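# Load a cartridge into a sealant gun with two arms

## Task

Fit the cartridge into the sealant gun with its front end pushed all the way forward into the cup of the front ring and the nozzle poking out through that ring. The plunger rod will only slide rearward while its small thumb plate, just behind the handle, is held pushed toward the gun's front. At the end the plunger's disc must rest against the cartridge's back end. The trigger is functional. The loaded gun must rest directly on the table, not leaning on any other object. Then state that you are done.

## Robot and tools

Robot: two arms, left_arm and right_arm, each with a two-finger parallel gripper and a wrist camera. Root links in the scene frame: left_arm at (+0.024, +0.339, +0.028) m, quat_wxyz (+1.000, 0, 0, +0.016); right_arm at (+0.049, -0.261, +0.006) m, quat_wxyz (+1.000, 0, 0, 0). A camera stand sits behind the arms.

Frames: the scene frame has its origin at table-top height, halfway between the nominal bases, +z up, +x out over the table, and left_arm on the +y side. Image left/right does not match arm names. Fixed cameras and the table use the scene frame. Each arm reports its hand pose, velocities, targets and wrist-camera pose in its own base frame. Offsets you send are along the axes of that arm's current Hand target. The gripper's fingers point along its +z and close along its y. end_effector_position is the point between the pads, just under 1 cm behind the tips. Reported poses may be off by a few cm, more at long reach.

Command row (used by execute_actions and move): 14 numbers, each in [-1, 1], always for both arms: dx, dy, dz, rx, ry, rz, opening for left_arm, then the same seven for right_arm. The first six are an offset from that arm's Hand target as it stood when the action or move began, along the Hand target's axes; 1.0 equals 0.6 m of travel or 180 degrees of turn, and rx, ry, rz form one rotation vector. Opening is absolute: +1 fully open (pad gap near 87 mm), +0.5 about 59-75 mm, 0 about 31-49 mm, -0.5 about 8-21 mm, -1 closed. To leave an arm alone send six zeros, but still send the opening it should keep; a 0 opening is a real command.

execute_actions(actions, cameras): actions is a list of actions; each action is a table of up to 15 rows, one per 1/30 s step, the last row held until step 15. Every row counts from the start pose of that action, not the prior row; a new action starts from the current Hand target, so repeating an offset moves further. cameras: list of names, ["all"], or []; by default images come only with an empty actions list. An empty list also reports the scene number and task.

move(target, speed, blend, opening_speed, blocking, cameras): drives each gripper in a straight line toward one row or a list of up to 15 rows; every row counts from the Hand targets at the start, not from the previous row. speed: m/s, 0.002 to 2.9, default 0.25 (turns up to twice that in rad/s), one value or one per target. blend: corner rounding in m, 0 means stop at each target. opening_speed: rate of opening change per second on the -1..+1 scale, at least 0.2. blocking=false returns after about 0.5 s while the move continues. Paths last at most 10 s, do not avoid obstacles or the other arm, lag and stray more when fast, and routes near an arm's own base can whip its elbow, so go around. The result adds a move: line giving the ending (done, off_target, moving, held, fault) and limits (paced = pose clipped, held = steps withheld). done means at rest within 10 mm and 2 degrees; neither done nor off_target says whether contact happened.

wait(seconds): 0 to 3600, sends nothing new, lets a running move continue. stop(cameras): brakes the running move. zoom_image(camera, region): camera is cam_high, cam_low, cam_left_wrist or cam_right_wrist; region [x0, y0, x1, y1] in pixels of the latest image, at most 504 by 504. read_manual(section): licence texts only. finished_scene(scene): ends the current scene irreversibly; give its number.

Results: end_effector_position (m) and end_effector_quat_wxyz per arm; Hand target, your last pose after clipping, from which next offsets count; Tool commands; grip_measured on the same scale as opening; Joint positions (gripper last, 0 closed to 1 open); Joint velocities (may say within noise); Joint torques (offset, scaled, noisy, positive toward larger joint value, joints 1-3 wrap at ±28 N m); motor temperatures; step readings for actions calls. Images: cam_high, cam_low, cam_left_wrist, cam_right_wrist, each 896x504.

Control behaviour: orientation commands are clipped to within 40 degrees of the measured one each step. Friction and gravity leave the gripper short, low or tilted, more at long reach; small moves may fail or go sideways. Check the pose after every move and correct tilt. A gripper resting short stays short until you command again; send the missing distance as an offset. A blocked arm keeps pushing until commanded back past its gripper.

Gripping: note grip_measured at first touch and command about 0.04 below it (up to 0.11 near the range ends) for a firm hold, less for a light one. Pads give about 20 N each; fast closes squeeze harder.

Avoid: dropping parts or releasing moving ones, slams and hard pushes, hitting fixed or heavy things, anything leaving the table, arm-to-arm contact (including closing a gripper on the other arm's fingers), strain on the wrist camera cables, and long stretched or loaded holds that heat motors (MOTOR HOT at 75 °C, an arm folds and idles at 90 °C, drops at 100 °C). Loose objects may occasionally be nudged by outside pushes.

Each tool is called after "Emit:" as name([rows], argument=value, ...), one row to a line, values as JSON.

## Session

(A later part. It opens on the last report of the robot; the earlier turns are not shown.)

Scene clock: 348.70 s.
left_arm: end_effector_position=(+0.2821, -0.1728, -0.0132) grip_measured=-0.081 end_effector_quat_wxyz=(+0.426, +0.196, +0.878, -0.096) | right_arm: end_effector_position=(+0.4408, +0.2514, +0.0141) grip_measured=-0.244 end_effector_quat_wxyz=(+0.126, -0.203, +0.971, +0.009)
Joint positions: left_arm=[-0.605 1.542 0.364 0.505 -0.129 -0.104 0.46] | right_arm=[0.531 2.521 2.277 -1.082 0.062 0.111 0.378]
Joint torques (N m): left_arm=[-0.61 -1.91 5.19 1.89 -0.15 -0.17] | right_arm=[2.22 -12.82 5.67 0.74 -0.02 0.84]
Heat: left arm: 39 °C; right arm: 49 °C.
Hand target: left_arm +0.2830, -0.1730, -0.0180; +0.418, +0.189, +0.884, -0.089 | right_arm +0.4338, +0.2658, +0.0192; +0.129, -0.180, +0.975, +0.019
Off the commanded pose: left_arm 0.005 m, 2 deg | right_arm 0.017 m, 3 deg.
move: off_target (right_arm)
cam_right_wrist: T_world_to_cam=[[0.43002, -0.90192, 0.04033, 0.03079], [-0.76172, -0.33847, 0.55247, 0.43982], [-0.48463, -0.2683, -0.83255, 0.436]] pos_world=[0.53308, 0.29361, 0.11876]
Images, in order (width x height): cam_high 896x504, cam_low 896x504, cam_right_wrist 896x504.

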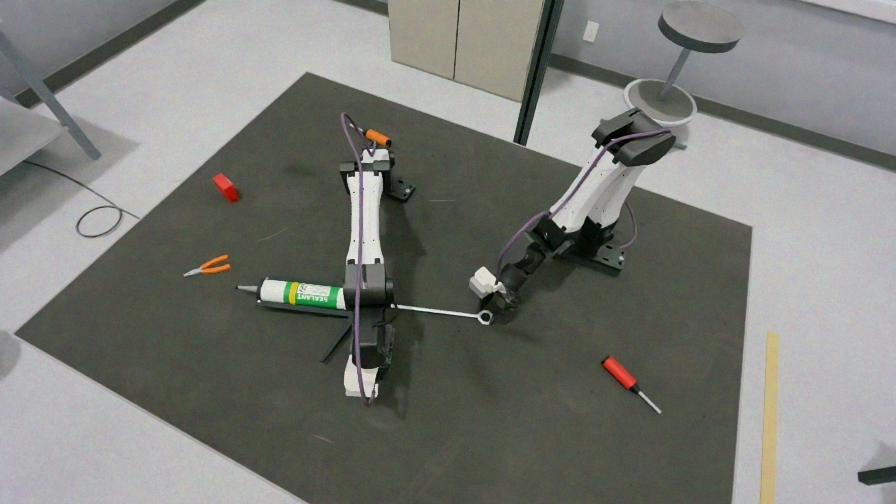

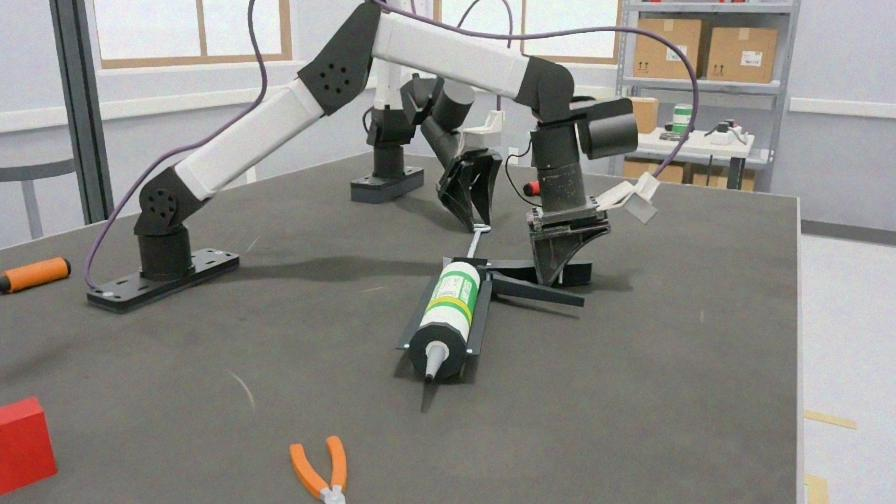

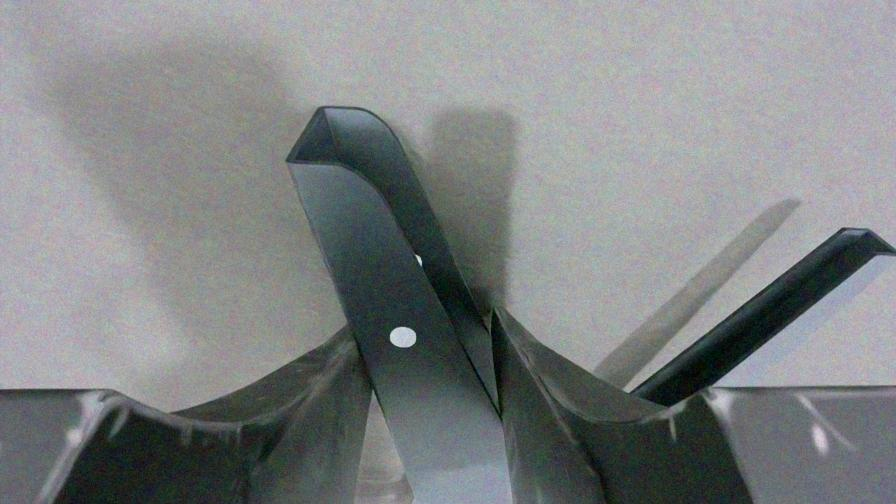

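Emit:
move(target=[-0.0057,-0.0099,0.0069,0,0,0,-0.5,0,0,0,0,0,0,-0.5], speed=0.03, cameras=["cam_low","cam_high"])

Emit:
zoom_image(camera="cam_high", region=[236, 270, 308, 320])

Scene clock: 349.57 s.
left_arm: end_effector_position=(+0.2851, -0.1739, -0.0134) grip_measured=-0.081 end_effector_quat_wxyz=(+0.426, +0.195, +0.879, -0.085) | right_arm: end_effector_position=(+0.4421, +0.2502, +0.0143) grip_measured=-0.250 end_effector_quat_wxyz=(+0.128, -0.202, +0.971, +0.005)
Joint positions: left_arm=[-0.617 1.556 0.385 0.489 -0.157 -0.105 0.46] | right_arm=[0.531 2.521 2.277 -1.08 0.071 0.111 0.375]
Joint torques (N m): left_arm=[-1.5 -1.48 5.48 2.02 -0.05 -0.29] | right_arm=[2.24 -12.79 5.71 0.73 -0.11 0.84]
Heat: left arm: 39 °C; right arm: 49 °C.
Hand target: left_arm +0.2855, -0.1805, -0.0179; +0.418, +0.189, +0.884, -0.089 | right_arm +0.4338, +0.2658, +0.0192; +0.129, -0.180, +0.975, +0.019
Off the commanded pose: left_arm 0.008 m, 1 deg | right_arm 0.018 m, 3 deg.
move: done
Images, in order (width x height): cam_high 896x504, cam_low 896x504.

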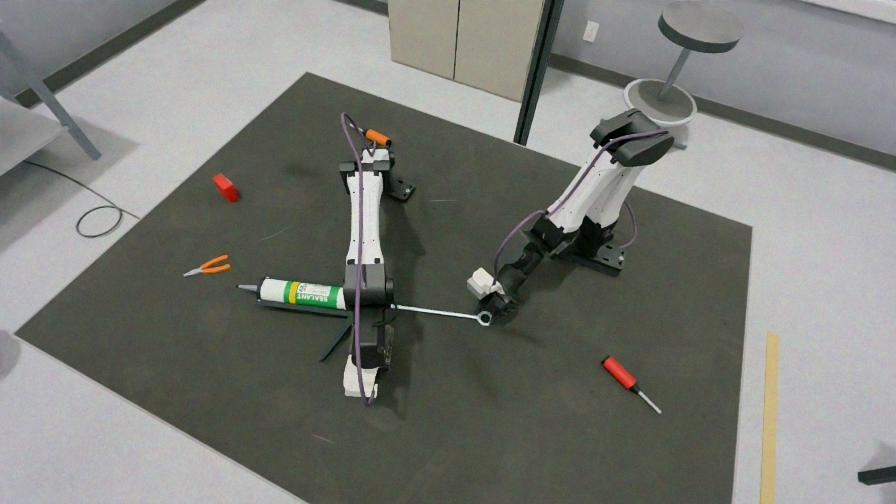

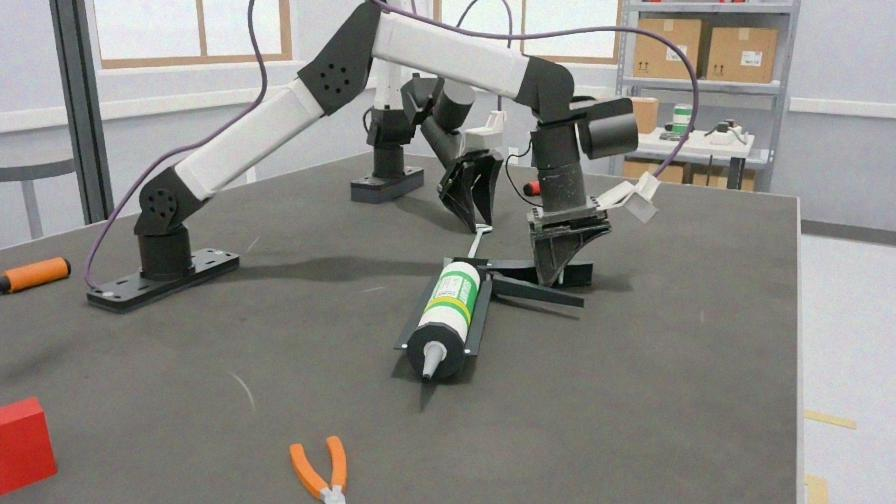

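Scaled by 7.000 from the camera's image (finer frame: 1280x720).

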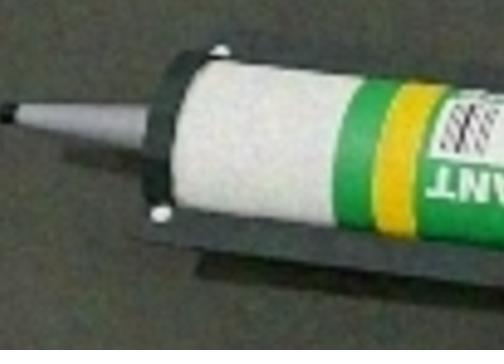

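Emit:
move([
  [0.0043,0.0074,-0.0052,0,0,0,-0.5,0,-0.0267,0,0,0,0,-0.5],
  [0.0043,0.0074,-0.0052,0,0,0,-0.5,0,-0.0267,0,0,0,0,0.5],
  [0.0043,0.0074,-0.0052,0,0,0,-0.5,-0.0216,-0.0267,-0.0805,0,0,0,0.5],
  [0.0043,0.0074,-0.0052,0,0,0,-0.5,0.0087,-0.0889,-0.1766,0,0,0,0.5],
], speed=[0.05,0.1,0.25,0.25], opening_speed=1.2, blend=[0,0,0.02,0], cameras=["cam_low","cam_high","cam_right_wrist"])

Emit:
zoom_image(camera="cam_right_wrist", region=[330, 200, 600, 380])

Emit:
zoom_image(camera="cam_high", region=[236, 270, 308, 320])

Scene clock: 353.93 s.
left_arm: end_effector_position=(+0.2849, -0.1745, -0.0134) grip_measured=-0.081 end_effector_quat_wxyz=(+0.426, +0.195, +0.879, -0.087) | right_arm: end_effector_position=(+0.4276, +0.2039, +0.1145) grip_measured=+0.500 end_effector_quat_wxyz=(+0.129, -0.173, +0.976, +0.015)
Joint positions: left_arm=[-0.617 1.556 0.385 0.49 -0.154 -0.107 0.459] | right_arm=[0.452 2.356 2.382 -1.338 0.041 0.095 0.75]
Joint torques (N m): left_arm=[0.03 -2.71 4.08 2.04 0.04 -0.17] | right_arm=[0.61 -12.63 4.55 0.7 -0.06 -0.08]
Motor temperatures (°C): left_arm=[26 34 37 39 25 25 25] | right_arm=[27 51 42 29 28 24 29]
Heat: left arm: 39 °C; right arm: 51 °C.
Hand target: left_arm +0.2836, -0.1749, -0.0179; +0.418, +0.189, +0.884, -0.090 | right_arm +0.4220, +0.2054, +0.1208; +0.129, -0.180, +0.975, +0.019
Off the commanded pose: left_arm 0.005 m, 1 deg | right_arm 0.008 m, 1 deg.
move: done; target 2's new opening was sent with right_arm's hand 0.006 m and 3 deg from that target
cam_right_wrist: T_world_to_cam=[[0.37744, -0.92575, 0.02294, 0.01893], [-0.78158, -0.30518, 0.54406, 0.3609], [-0.49667, -0.22328, -0.83873, 0.49714]] pos_world=[0.52184, 0.23866, 0.22018]
Images, in order (width x height): cam_high 896x504, cam_low 896x504, cam_right_wrist 896x504.

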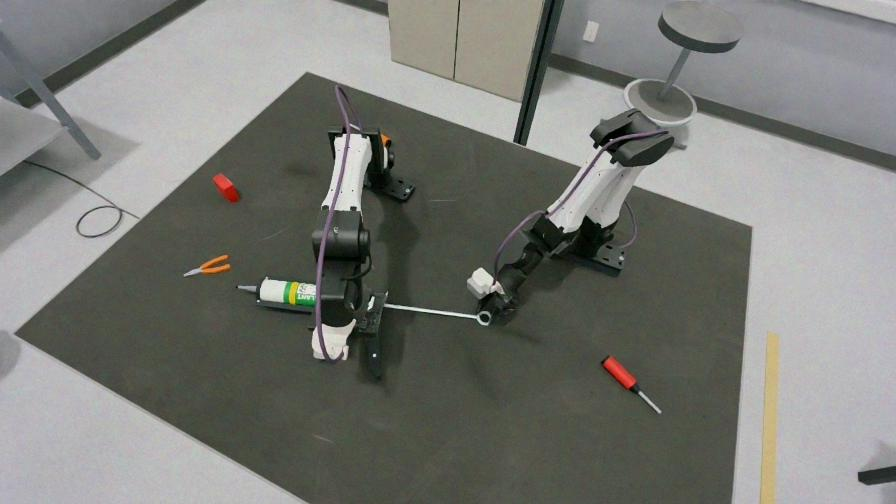

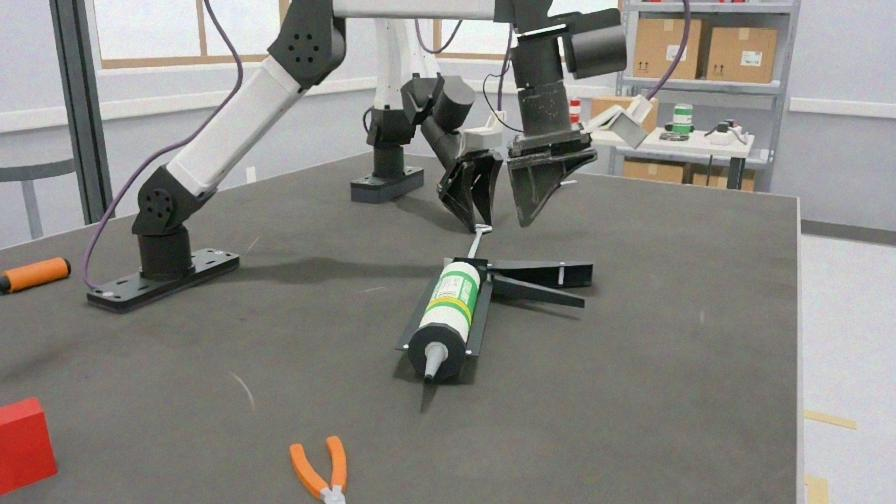

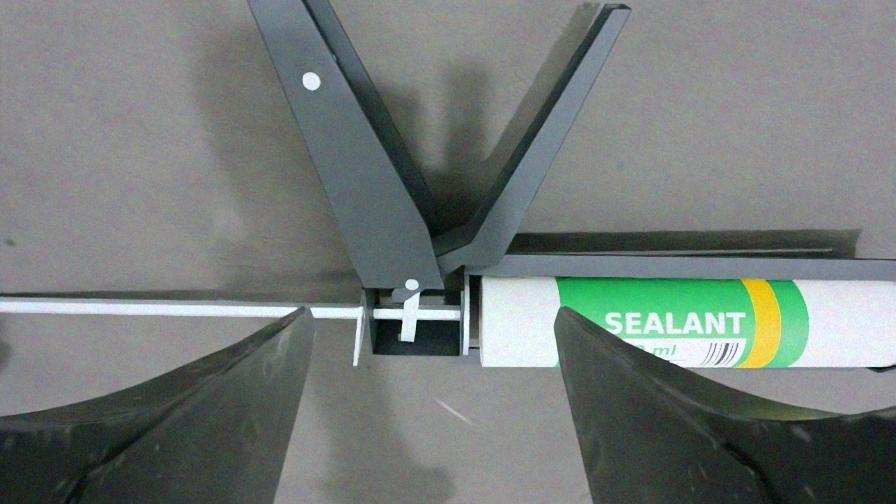

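Scaled by 1.867 from the camera's image (finer frame: 1280x720).

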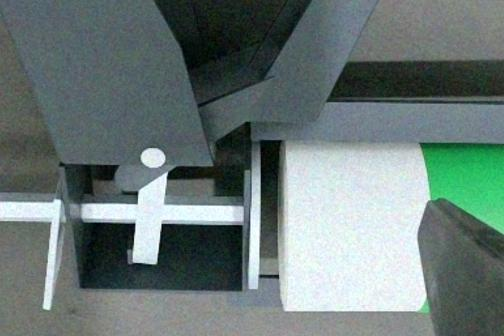

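Scaled by 7.000 from the camera's image (finer frame: 1280x720).

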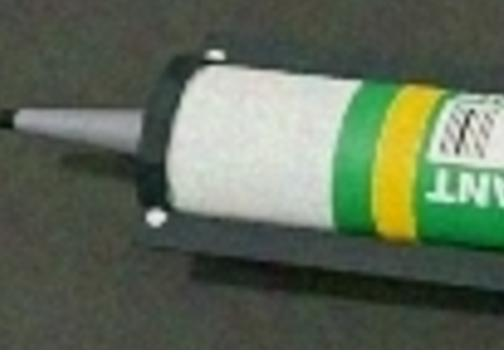

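Emit:
move([
  [0,0,0,0,0,0,0.1,0.0171,-0.0087,0.0817,0,0.0833,0,1],
  [0,0,-0.13,0,0,0,0.1,0.0403,-0.0087,0.1683,0,0.0833,0,1],
], speed=[0.2,0.12], opening_speed=1.2, cameras=["cam_low","cam_high","cam_right_wrist"])

Scene clock: 359.43 s.
left_arm: end_effector_position=(+0.2275, -0.1495, +0.0270) grip_measured=+0.100 end_effector_quat_wxyz=(+0.410, +0.196, +0.886, -0.089) | right_arm: end_effector_position=(+0.4217, +0.2002, +0.0322) grip_measured=+1.000 end_effector_quat_wxyz=(+0.005, -0.181, +0.983, -0.007)
Joint positions: left_arm=[-0.677 1.063 0.314 0.03 -0.187 -0.158 0.55] | right_arm=[0.442 2.742 2.767 -1.589 0.016 0.078 1]
Joint torques (N m): left_arm=[-0.81 -2.76 5.08 2 -0.15 -0.13] | right_arm=[-0.43 -9.07 6.39 0.53 -0.07 -0.07]
Heat: left arm: 39 °C; right arm: 52 °C.
Hand target: left_arm +0.2287, -0.1501, +0.0315; +0.417, +0.189, +0.884, -0.089 | right_arm +0.4268, +0.2005, +0.0169; +0.001, -0.181, +0.983, -0.004
Off the commanded pose: left_arm 0.005 m, 1 deg | right_arm 0.016 m, 1 deg.
joint read past its limit (right arm) — joint 4 (wrist pitch), lower limit.
joint sent to its limit (right arm) — joint 4 (wrist pitch), lower limit. The joint targets still meet the commanded pose.
move: off_target (right_arm)
cam_right_wrist: T_world_to_cam=[[0.39117, -0.92022, 0.01366, 0.01296], [-0.62603, -0.25518, 0.73687, 0.31803], [-0.67459, -0.29679, -0.6759, 0.50879]] pos_world=[0.53724, 0.24409, 0.10937]
Images, in order (width x height): cam_high 896x504, cam_low 896x504, cam_right_wrist 896x504.

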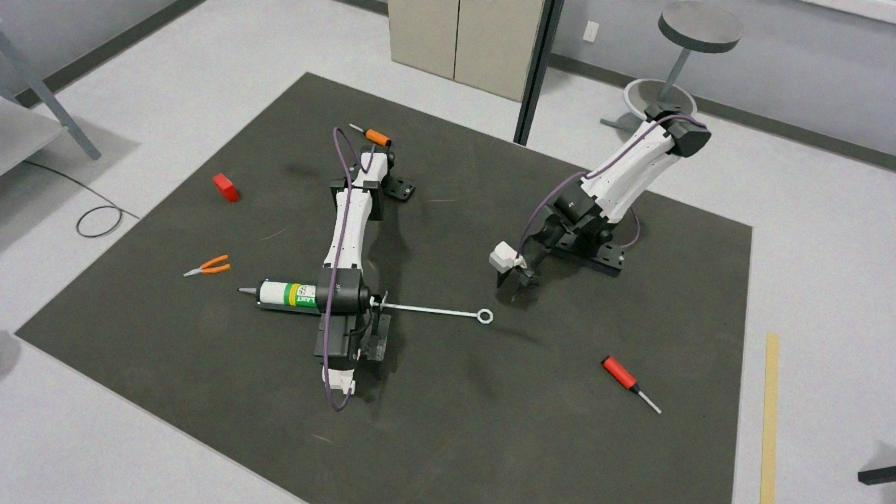

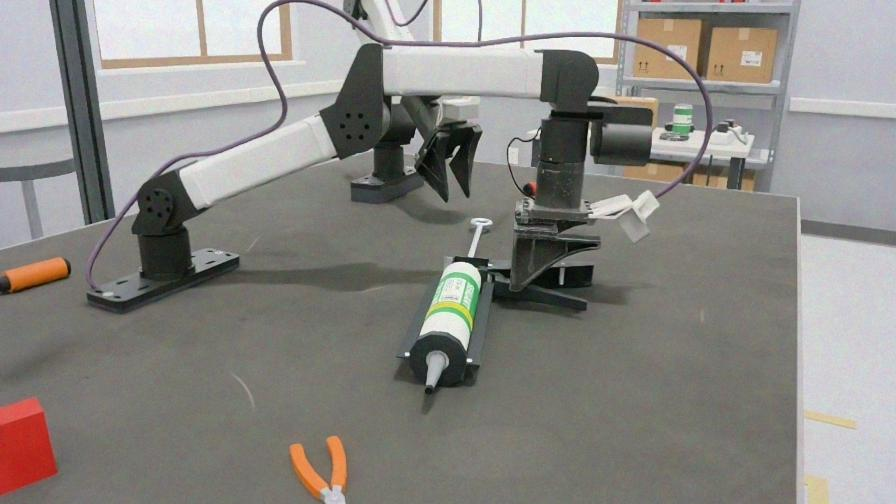

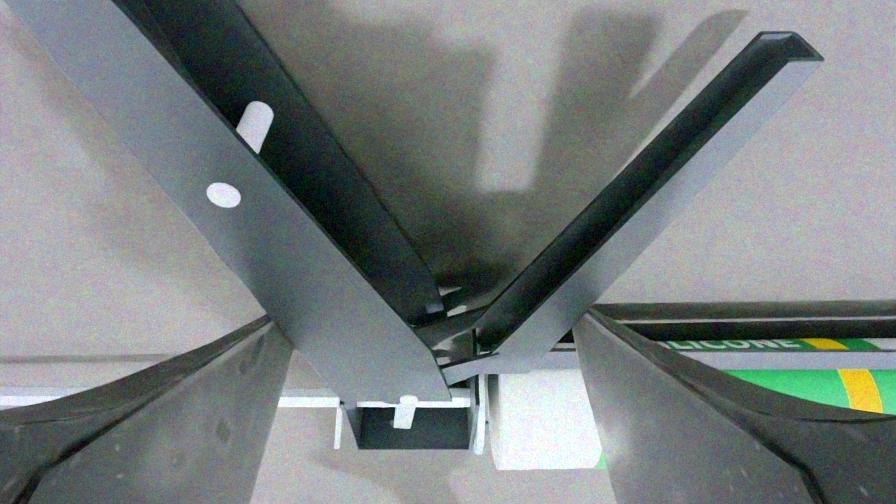

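Emit:
move(target=[0,0,0,0,0,0,0.1,0,0,0,0,0,0,0.1], speed=0.1, opening_speed=0.6, cameras=["cam_low","cam_high","cam_right_wrist"])

Emit:
zoom_image(camera="cam_high", region=[236, 270, 308, 320])

Scene clock: 361.63 s.
left_arm: end_effector_position=(+0.2275, -0.1494, +0.0269) grip_measured=+0.100 end_effector_quat_wxyz=(+0.410, +0.196, +0.886, -0.089) | right_arm: end_effector_position=(+0.4268, +0.2038, +0.0316) grip_measured=+0.103 end_effector_quat_wxyz=(+0.016, -0.187, +0.982, +0.002)
Joint positions: left_arm=[-0.677 1.063 0.314 0.03 -0.187 -0.158 0.55] | right_arm=[0.441 2.742 2.768 -1.565 0.004 0.065 0.551]
Joint torques (N m): left_arm=[-0.8 -2.74 5.12 1.98 -0.16 -0.12] | right_arm=[-0.32 -9.13 6.37 0.34 0.06 0.08]
Heat: left arm: 40 °C; right arm: 52 °C.
Hand target: left_arm +0.2287, -0.1502, +0.0315; +0.418, +0.189, +0.884, -0.089 | right_arm +0.4267, +0.2005, +0.0169; +0.000, -0.181, +0.983, -0.004
Off the commanded pose: left_arm 0.005 m, 1 deg | right_arm 0.015 m, 2 deg.
joint sent to its limit (right arm) — joint 4 (wrist pitch), lower limit. The joint targets still meet the commanded pose.
move: done
cam_right_wrist: T_world_to_cam=[[0.40212, -0.91559, 0.0008, 0.00906], [-0.63557, -0.27851, 0.72005, 0.33205], [-0.65905, -0.29005, -0.69392, 0.5055]] pos_world=[0.54055, 0.24739, 0.11167]
Images, in order (width x height): cam_high 896x504, cam_low 896x504, cam_right_wrist 896x504.

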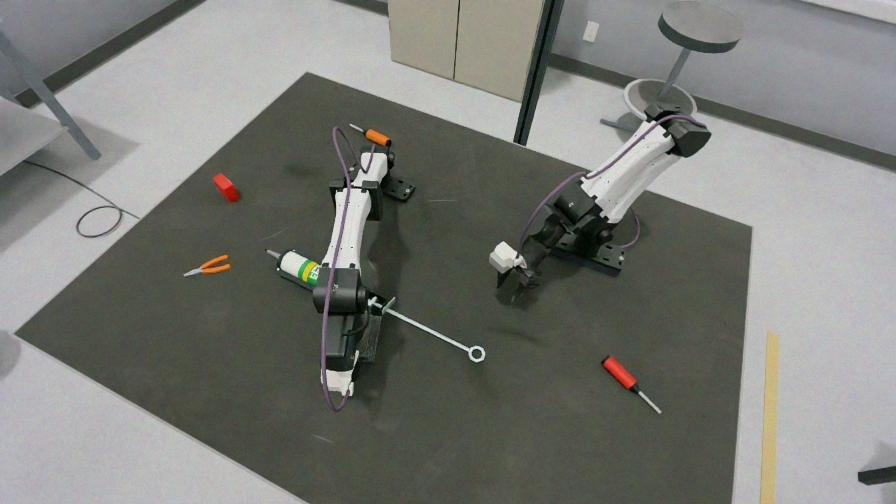

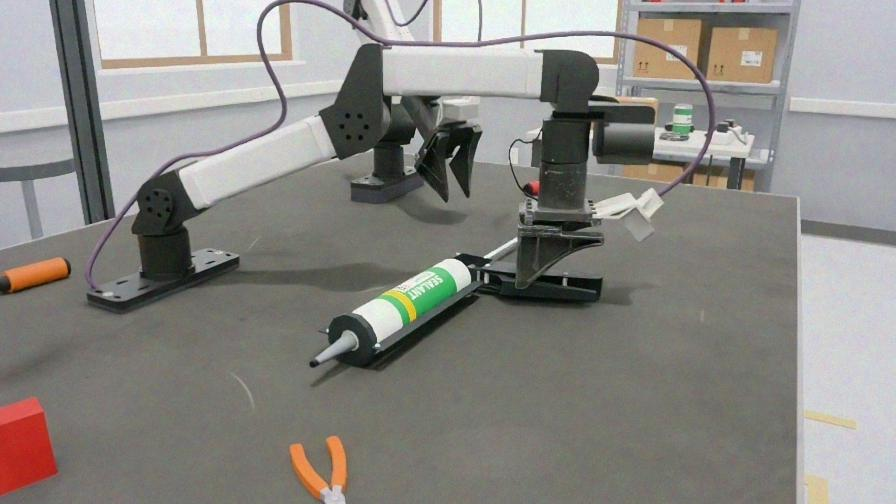

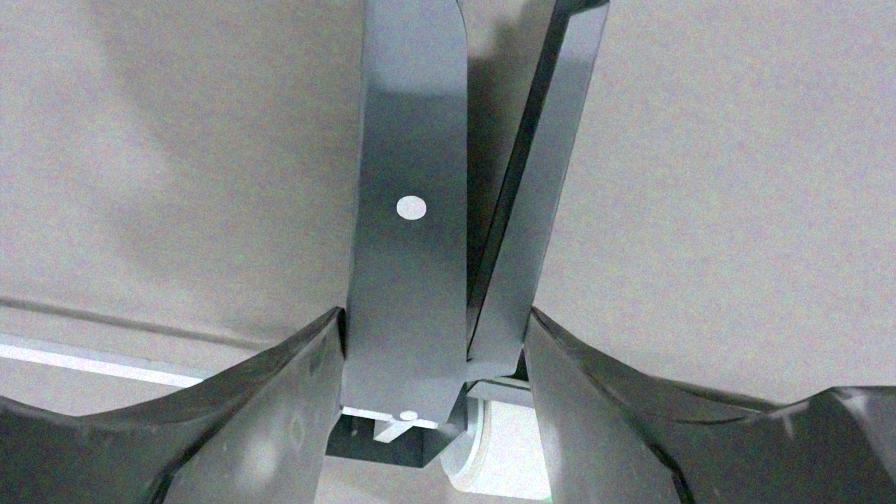

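Scaled by 7.000 from the camera's image (finer frame: 1280x720).

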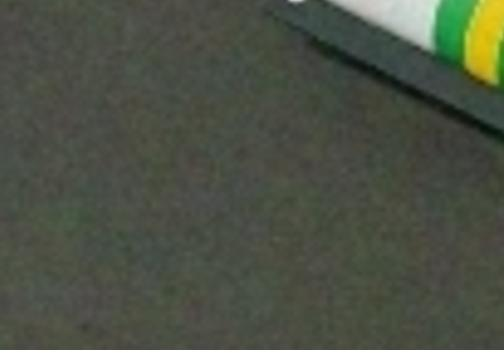

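Emit:
zoom_image(camera="cam_right_wrist", region=[320, 300, 600, 504])

Emit:
zoom_image(camera="cam_high", region=[254, 236, 334, 296])

Emit:
zoom_image(camera="cam_low", region=[300, 240, 500, 380])

Scaled by 1.800 from the camera's image (finer frame: 1280x720).

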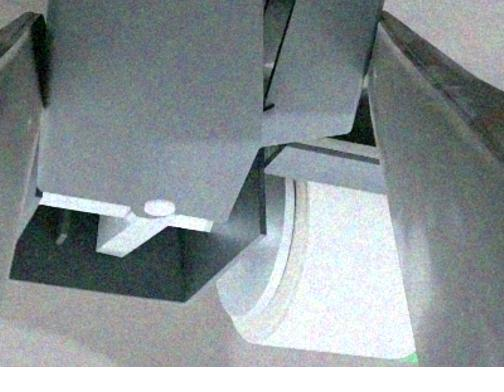

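Scaled by 6.300 from the camera's image (finer frame: 1280x720).

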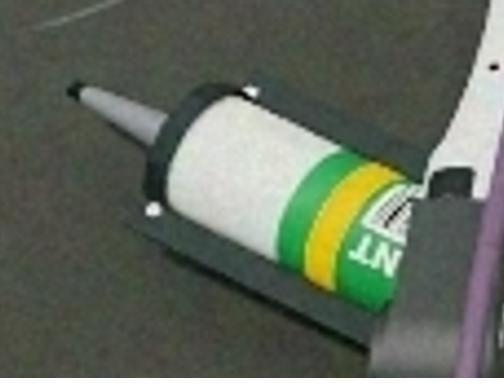

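Scaled by 2.520 from the camera's image (finer frame: 1280x720).

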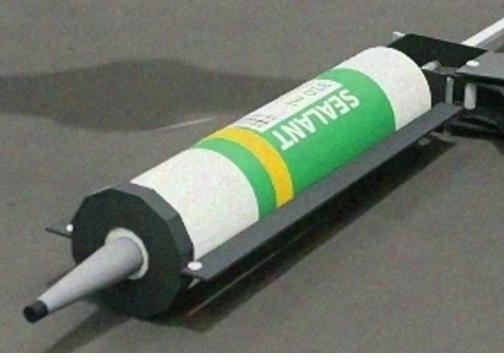

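Emit:
move(target=[0,0,0,0,0,0,0.1,0,0,0,0,0,0,-0.25], speed=0.1, opening_speed=0.5, cameras=["cam_low","cam_high","cam_right_wrist"])

Emit:
zoom_image(camera="cam_right_wrist", region=[320, 300, 600, 504])

Emit:
zoom_image(camera="cam_high", region=[254, 236, 334, 296])

Emit:
zoom_image(camera="cam_low", region=[300, 240, 500, 380])

Scene clock: 374.87 s.
left_arm: end_effector_position=(+0.2275, -0.1494, +0.0269) grip_measured=+0.100 end_effector_quat_wxyz=(+0.410, +0.196, +0.886, -0.089) | right_arm: end_effector_position=(+0.4271, +0.2038, +0.0314) grip_measured=+0.053 end_effector_quat_wxyz=(+0.016, -0.186, +0.982, +0.002)
Joint positions: left_arm=[-0.677 1.063 0.314 0.03 -0.187 -0.158 0.55] | right_arm=[0.441 2.743 2.768 -1.564 0.003 0.066 0.526]
Joint torques (N m): left_arm=[-0.8 -2.76 5.09 1.99 -0.17 -0.13] | right_arm=[-0.27 -9.16 6.35 0.32 0.07 0.08]
Heat: left arm: 40 °C; right arm: 50 °C.
Hand target: left_arm +0.2287, -0.1502, +0.0315; +0.418, +0.189, +0.884, -0.089 | right_arm +0.4267, +0.2006, +0.0169; +0.000, -0.181, +0.983, -0.004
Off the commanded pose: left_arm 0.005 m, 1 deg | right_arm 0.015 m, 2 deg.
joint sent to its limit (right arm) — joint 4 (wrist pitch), lower limit. The joint targets still meet the commanded pose.
move: done
cam_right_wrist: T_world_to_cam=[[0.4014, -0.9159, 0.00041, 0.00939], [-0.63618, -0.27849, 0.71953, 0.3326], [-0.6589, -0.28908, -0.69446, 0.50527]] pos_world=[0.54075, 0.24729, 0.11157]
Images, in order (width x height): cam_high 896x504, cam_low 896x504, cam_right_wrist 896x504.

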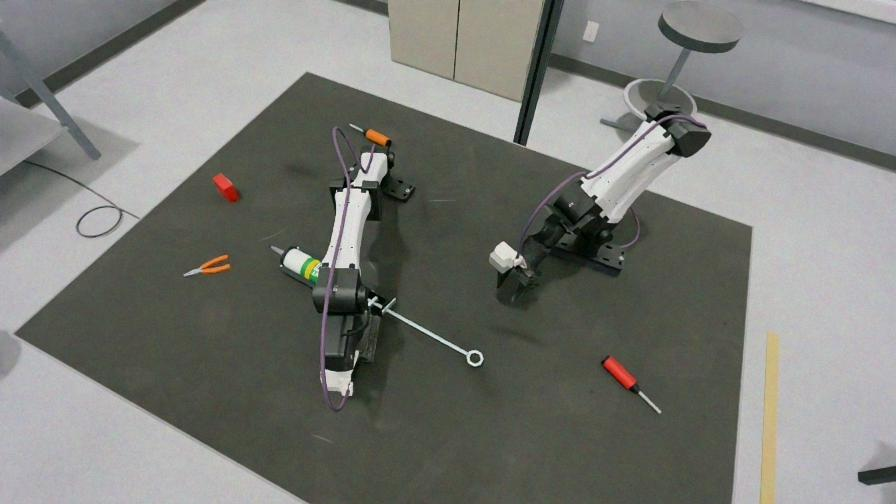

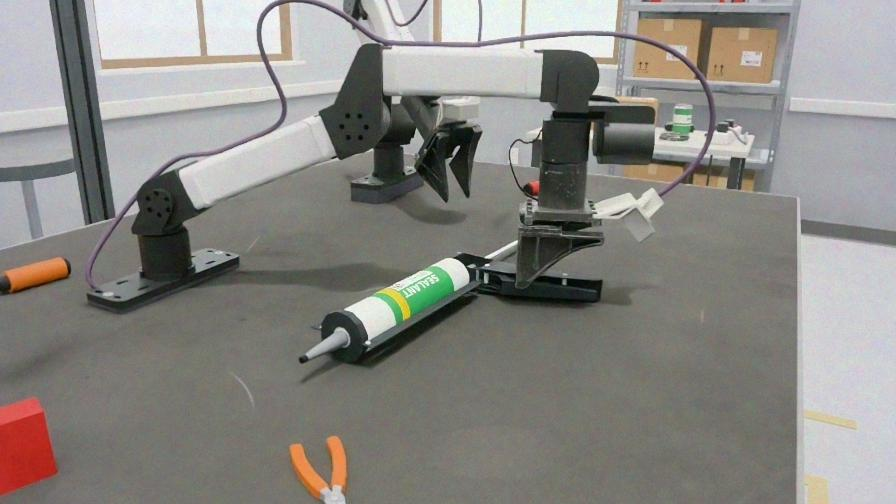

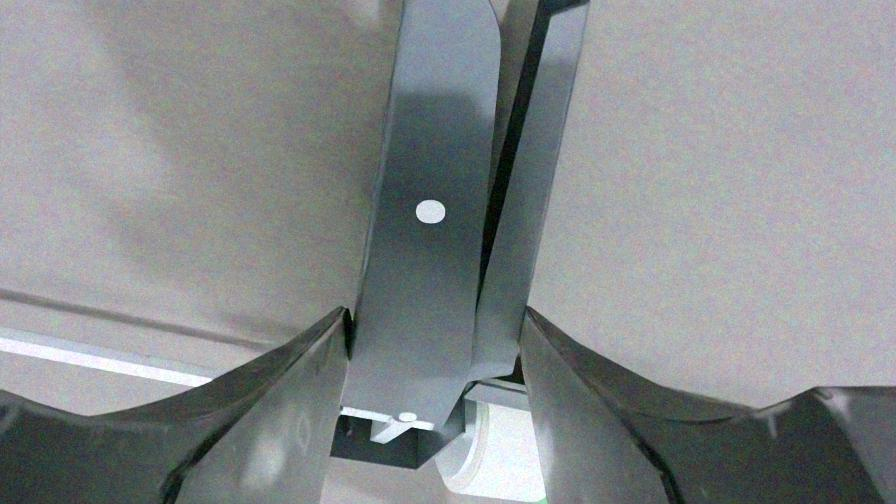

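Scaled by 1.800 from the camera's image (finer frame: 1280x720).

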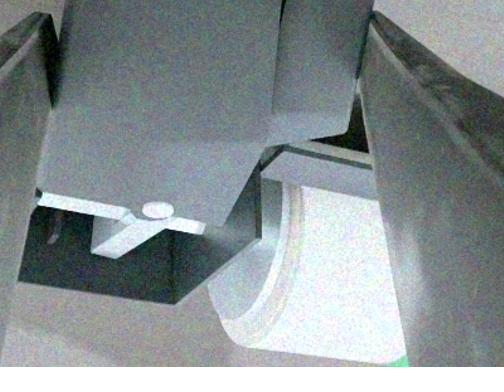

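Scaled by 6.300 from the camera's image (finer frame: 1280x720).

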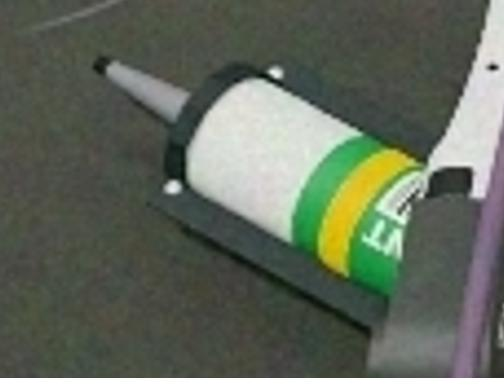

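Scaled by 2.520 from the camera's image (finer frame: 1280x720).

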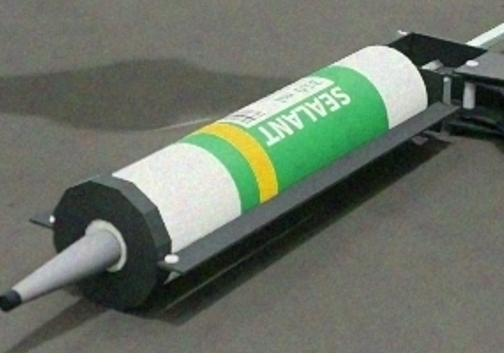

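Emit:
move([
  [0,0,0,0,0,0,0.1,0,0.003,-0.01,0,0,0,0.6],
  [0,0,0,0,0,0,0.1,0,0.003,-0.16,0,0,0,0.6],
], speed=[0.1,0.25], opening_speed=0.8, cameras=["cam_low","cam_high","cam_right_wrist"])

Emit:
zoom_image(camera="cam_right_wrist", region=[350, 240, 630, 444])

Emit:
zoom_image(camera="cam_high", region=[254, 236, 404, 336])

Emit:
zoom_image(camera="cam_low", region=[300, 240, 500, 380])

Scene clock: 377.70 s.
left_arm: end_effector_position=(+0.2275, -0.1494, +0.0269) grip_measured=+0.100 end_effector_quat_wxyz=(+0.410, +0.196, +0.886, -0.089) | right_arm: end_effector_position=(+0.4263, +0.2015, +0.1087) grip_measured=+0.600 end_effector_quat_wxyz=(+0.084, -0.183, +0.979, +0.015)
Joint positions: left_arm=[-0.677 1.063 0.314 0.03 -0.187 -0.158 0.55] | right_arm=[0.441 2.551 2.724 -1.574 0.014 0.07 0.8]
Joint torques (N m): left_arm=[-0.83 -2.76 5.11 2 -0.17 -0.13] | right_arm=[0.21 -12.66 4.22 0.7 -0.03 0.1]
Heat: left arm: 41 °C; right arm: 50 °C.
Hand target: left_arm +0.2287, -0.1502, +0.0315; +0.418, +0.189, +0.884, -0.089 | right_arm +0.4258, +0.2031, +0.1128; +0.000, -0.181, +0.983, -0.004
Off the commanded pose: left_arm 0.005 m, 1 deg | right_arm 0.004 m, 10 deg.
joint read past its limit (right arm) — joint 4 (wrist pitch), lower limit.
joint sent to its limit (right arm) — joint 4 (wrist pitch), lower limit. The joint targets are off in orientation, not in position.
move: off_target (right_arm)
cam_right_wrist: T_world_to_cam=[[0.39613, -0.91817, 0.00649, 0.00967], [-0.72381, -0.30791, 0.61748, 0.3302], [-0.56496, -0.24929, -0.78656, 0.51982]] pos_world=[0.52885, 0.24014, 0.20492]
Images, in order (width x height): cam_high 896x504, cam_low 896x504, cam_right_wrist 896x504.

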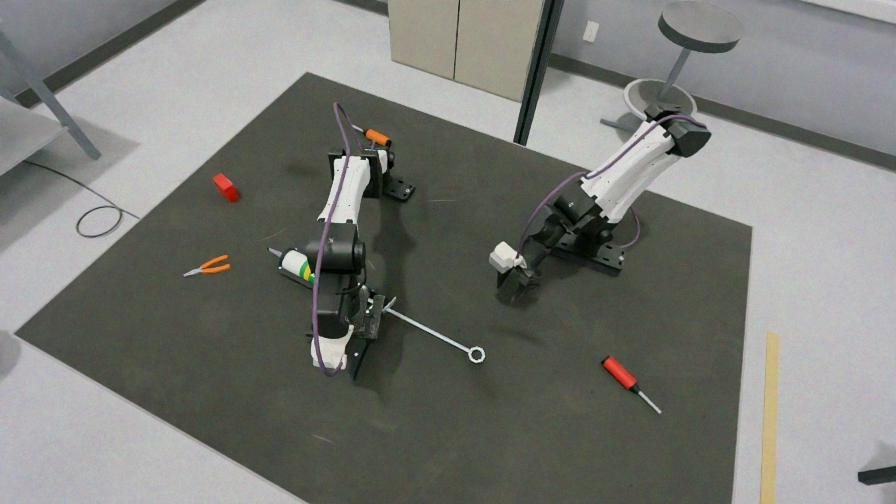

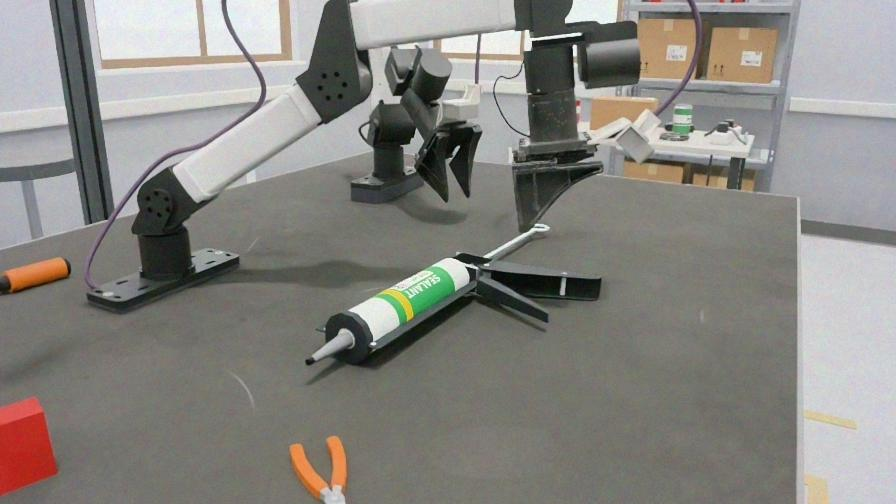

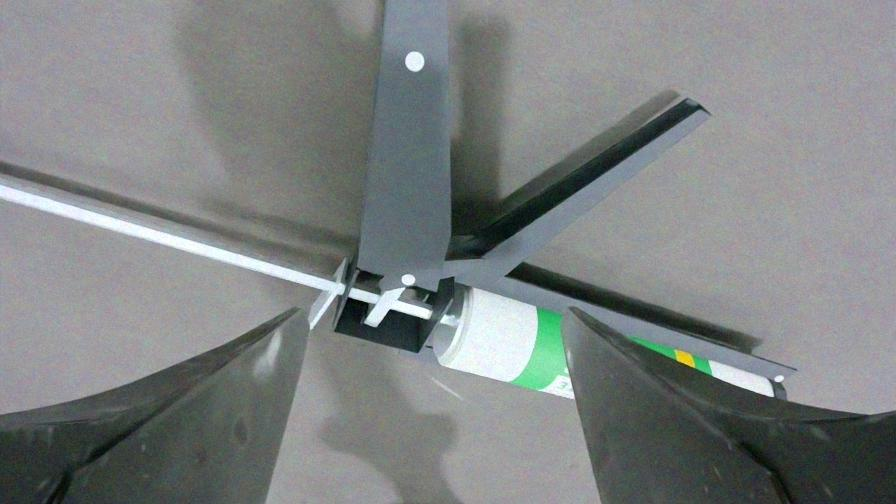

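Scaled by 1.800 from the camera's image (finer frame: 1280x720).

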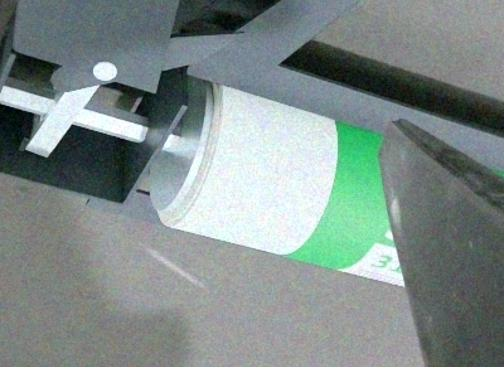

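Scaled by 3.360 from the camera's image (finer frame: 1280x720).

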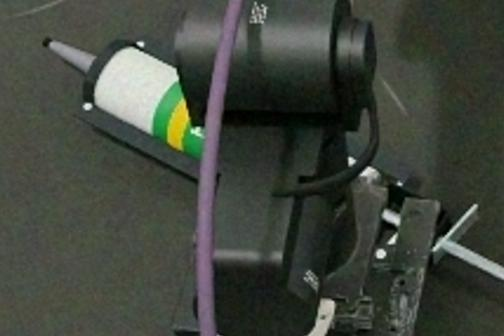

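Scaled by 2.520 from the camera's image (finer frame: 1280x720).

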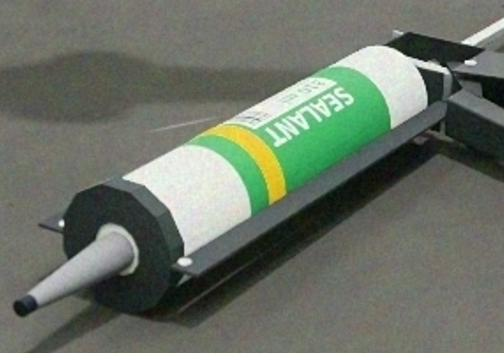

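Emit:
finished_scene(scene=1)

The scene is finished: the task was done.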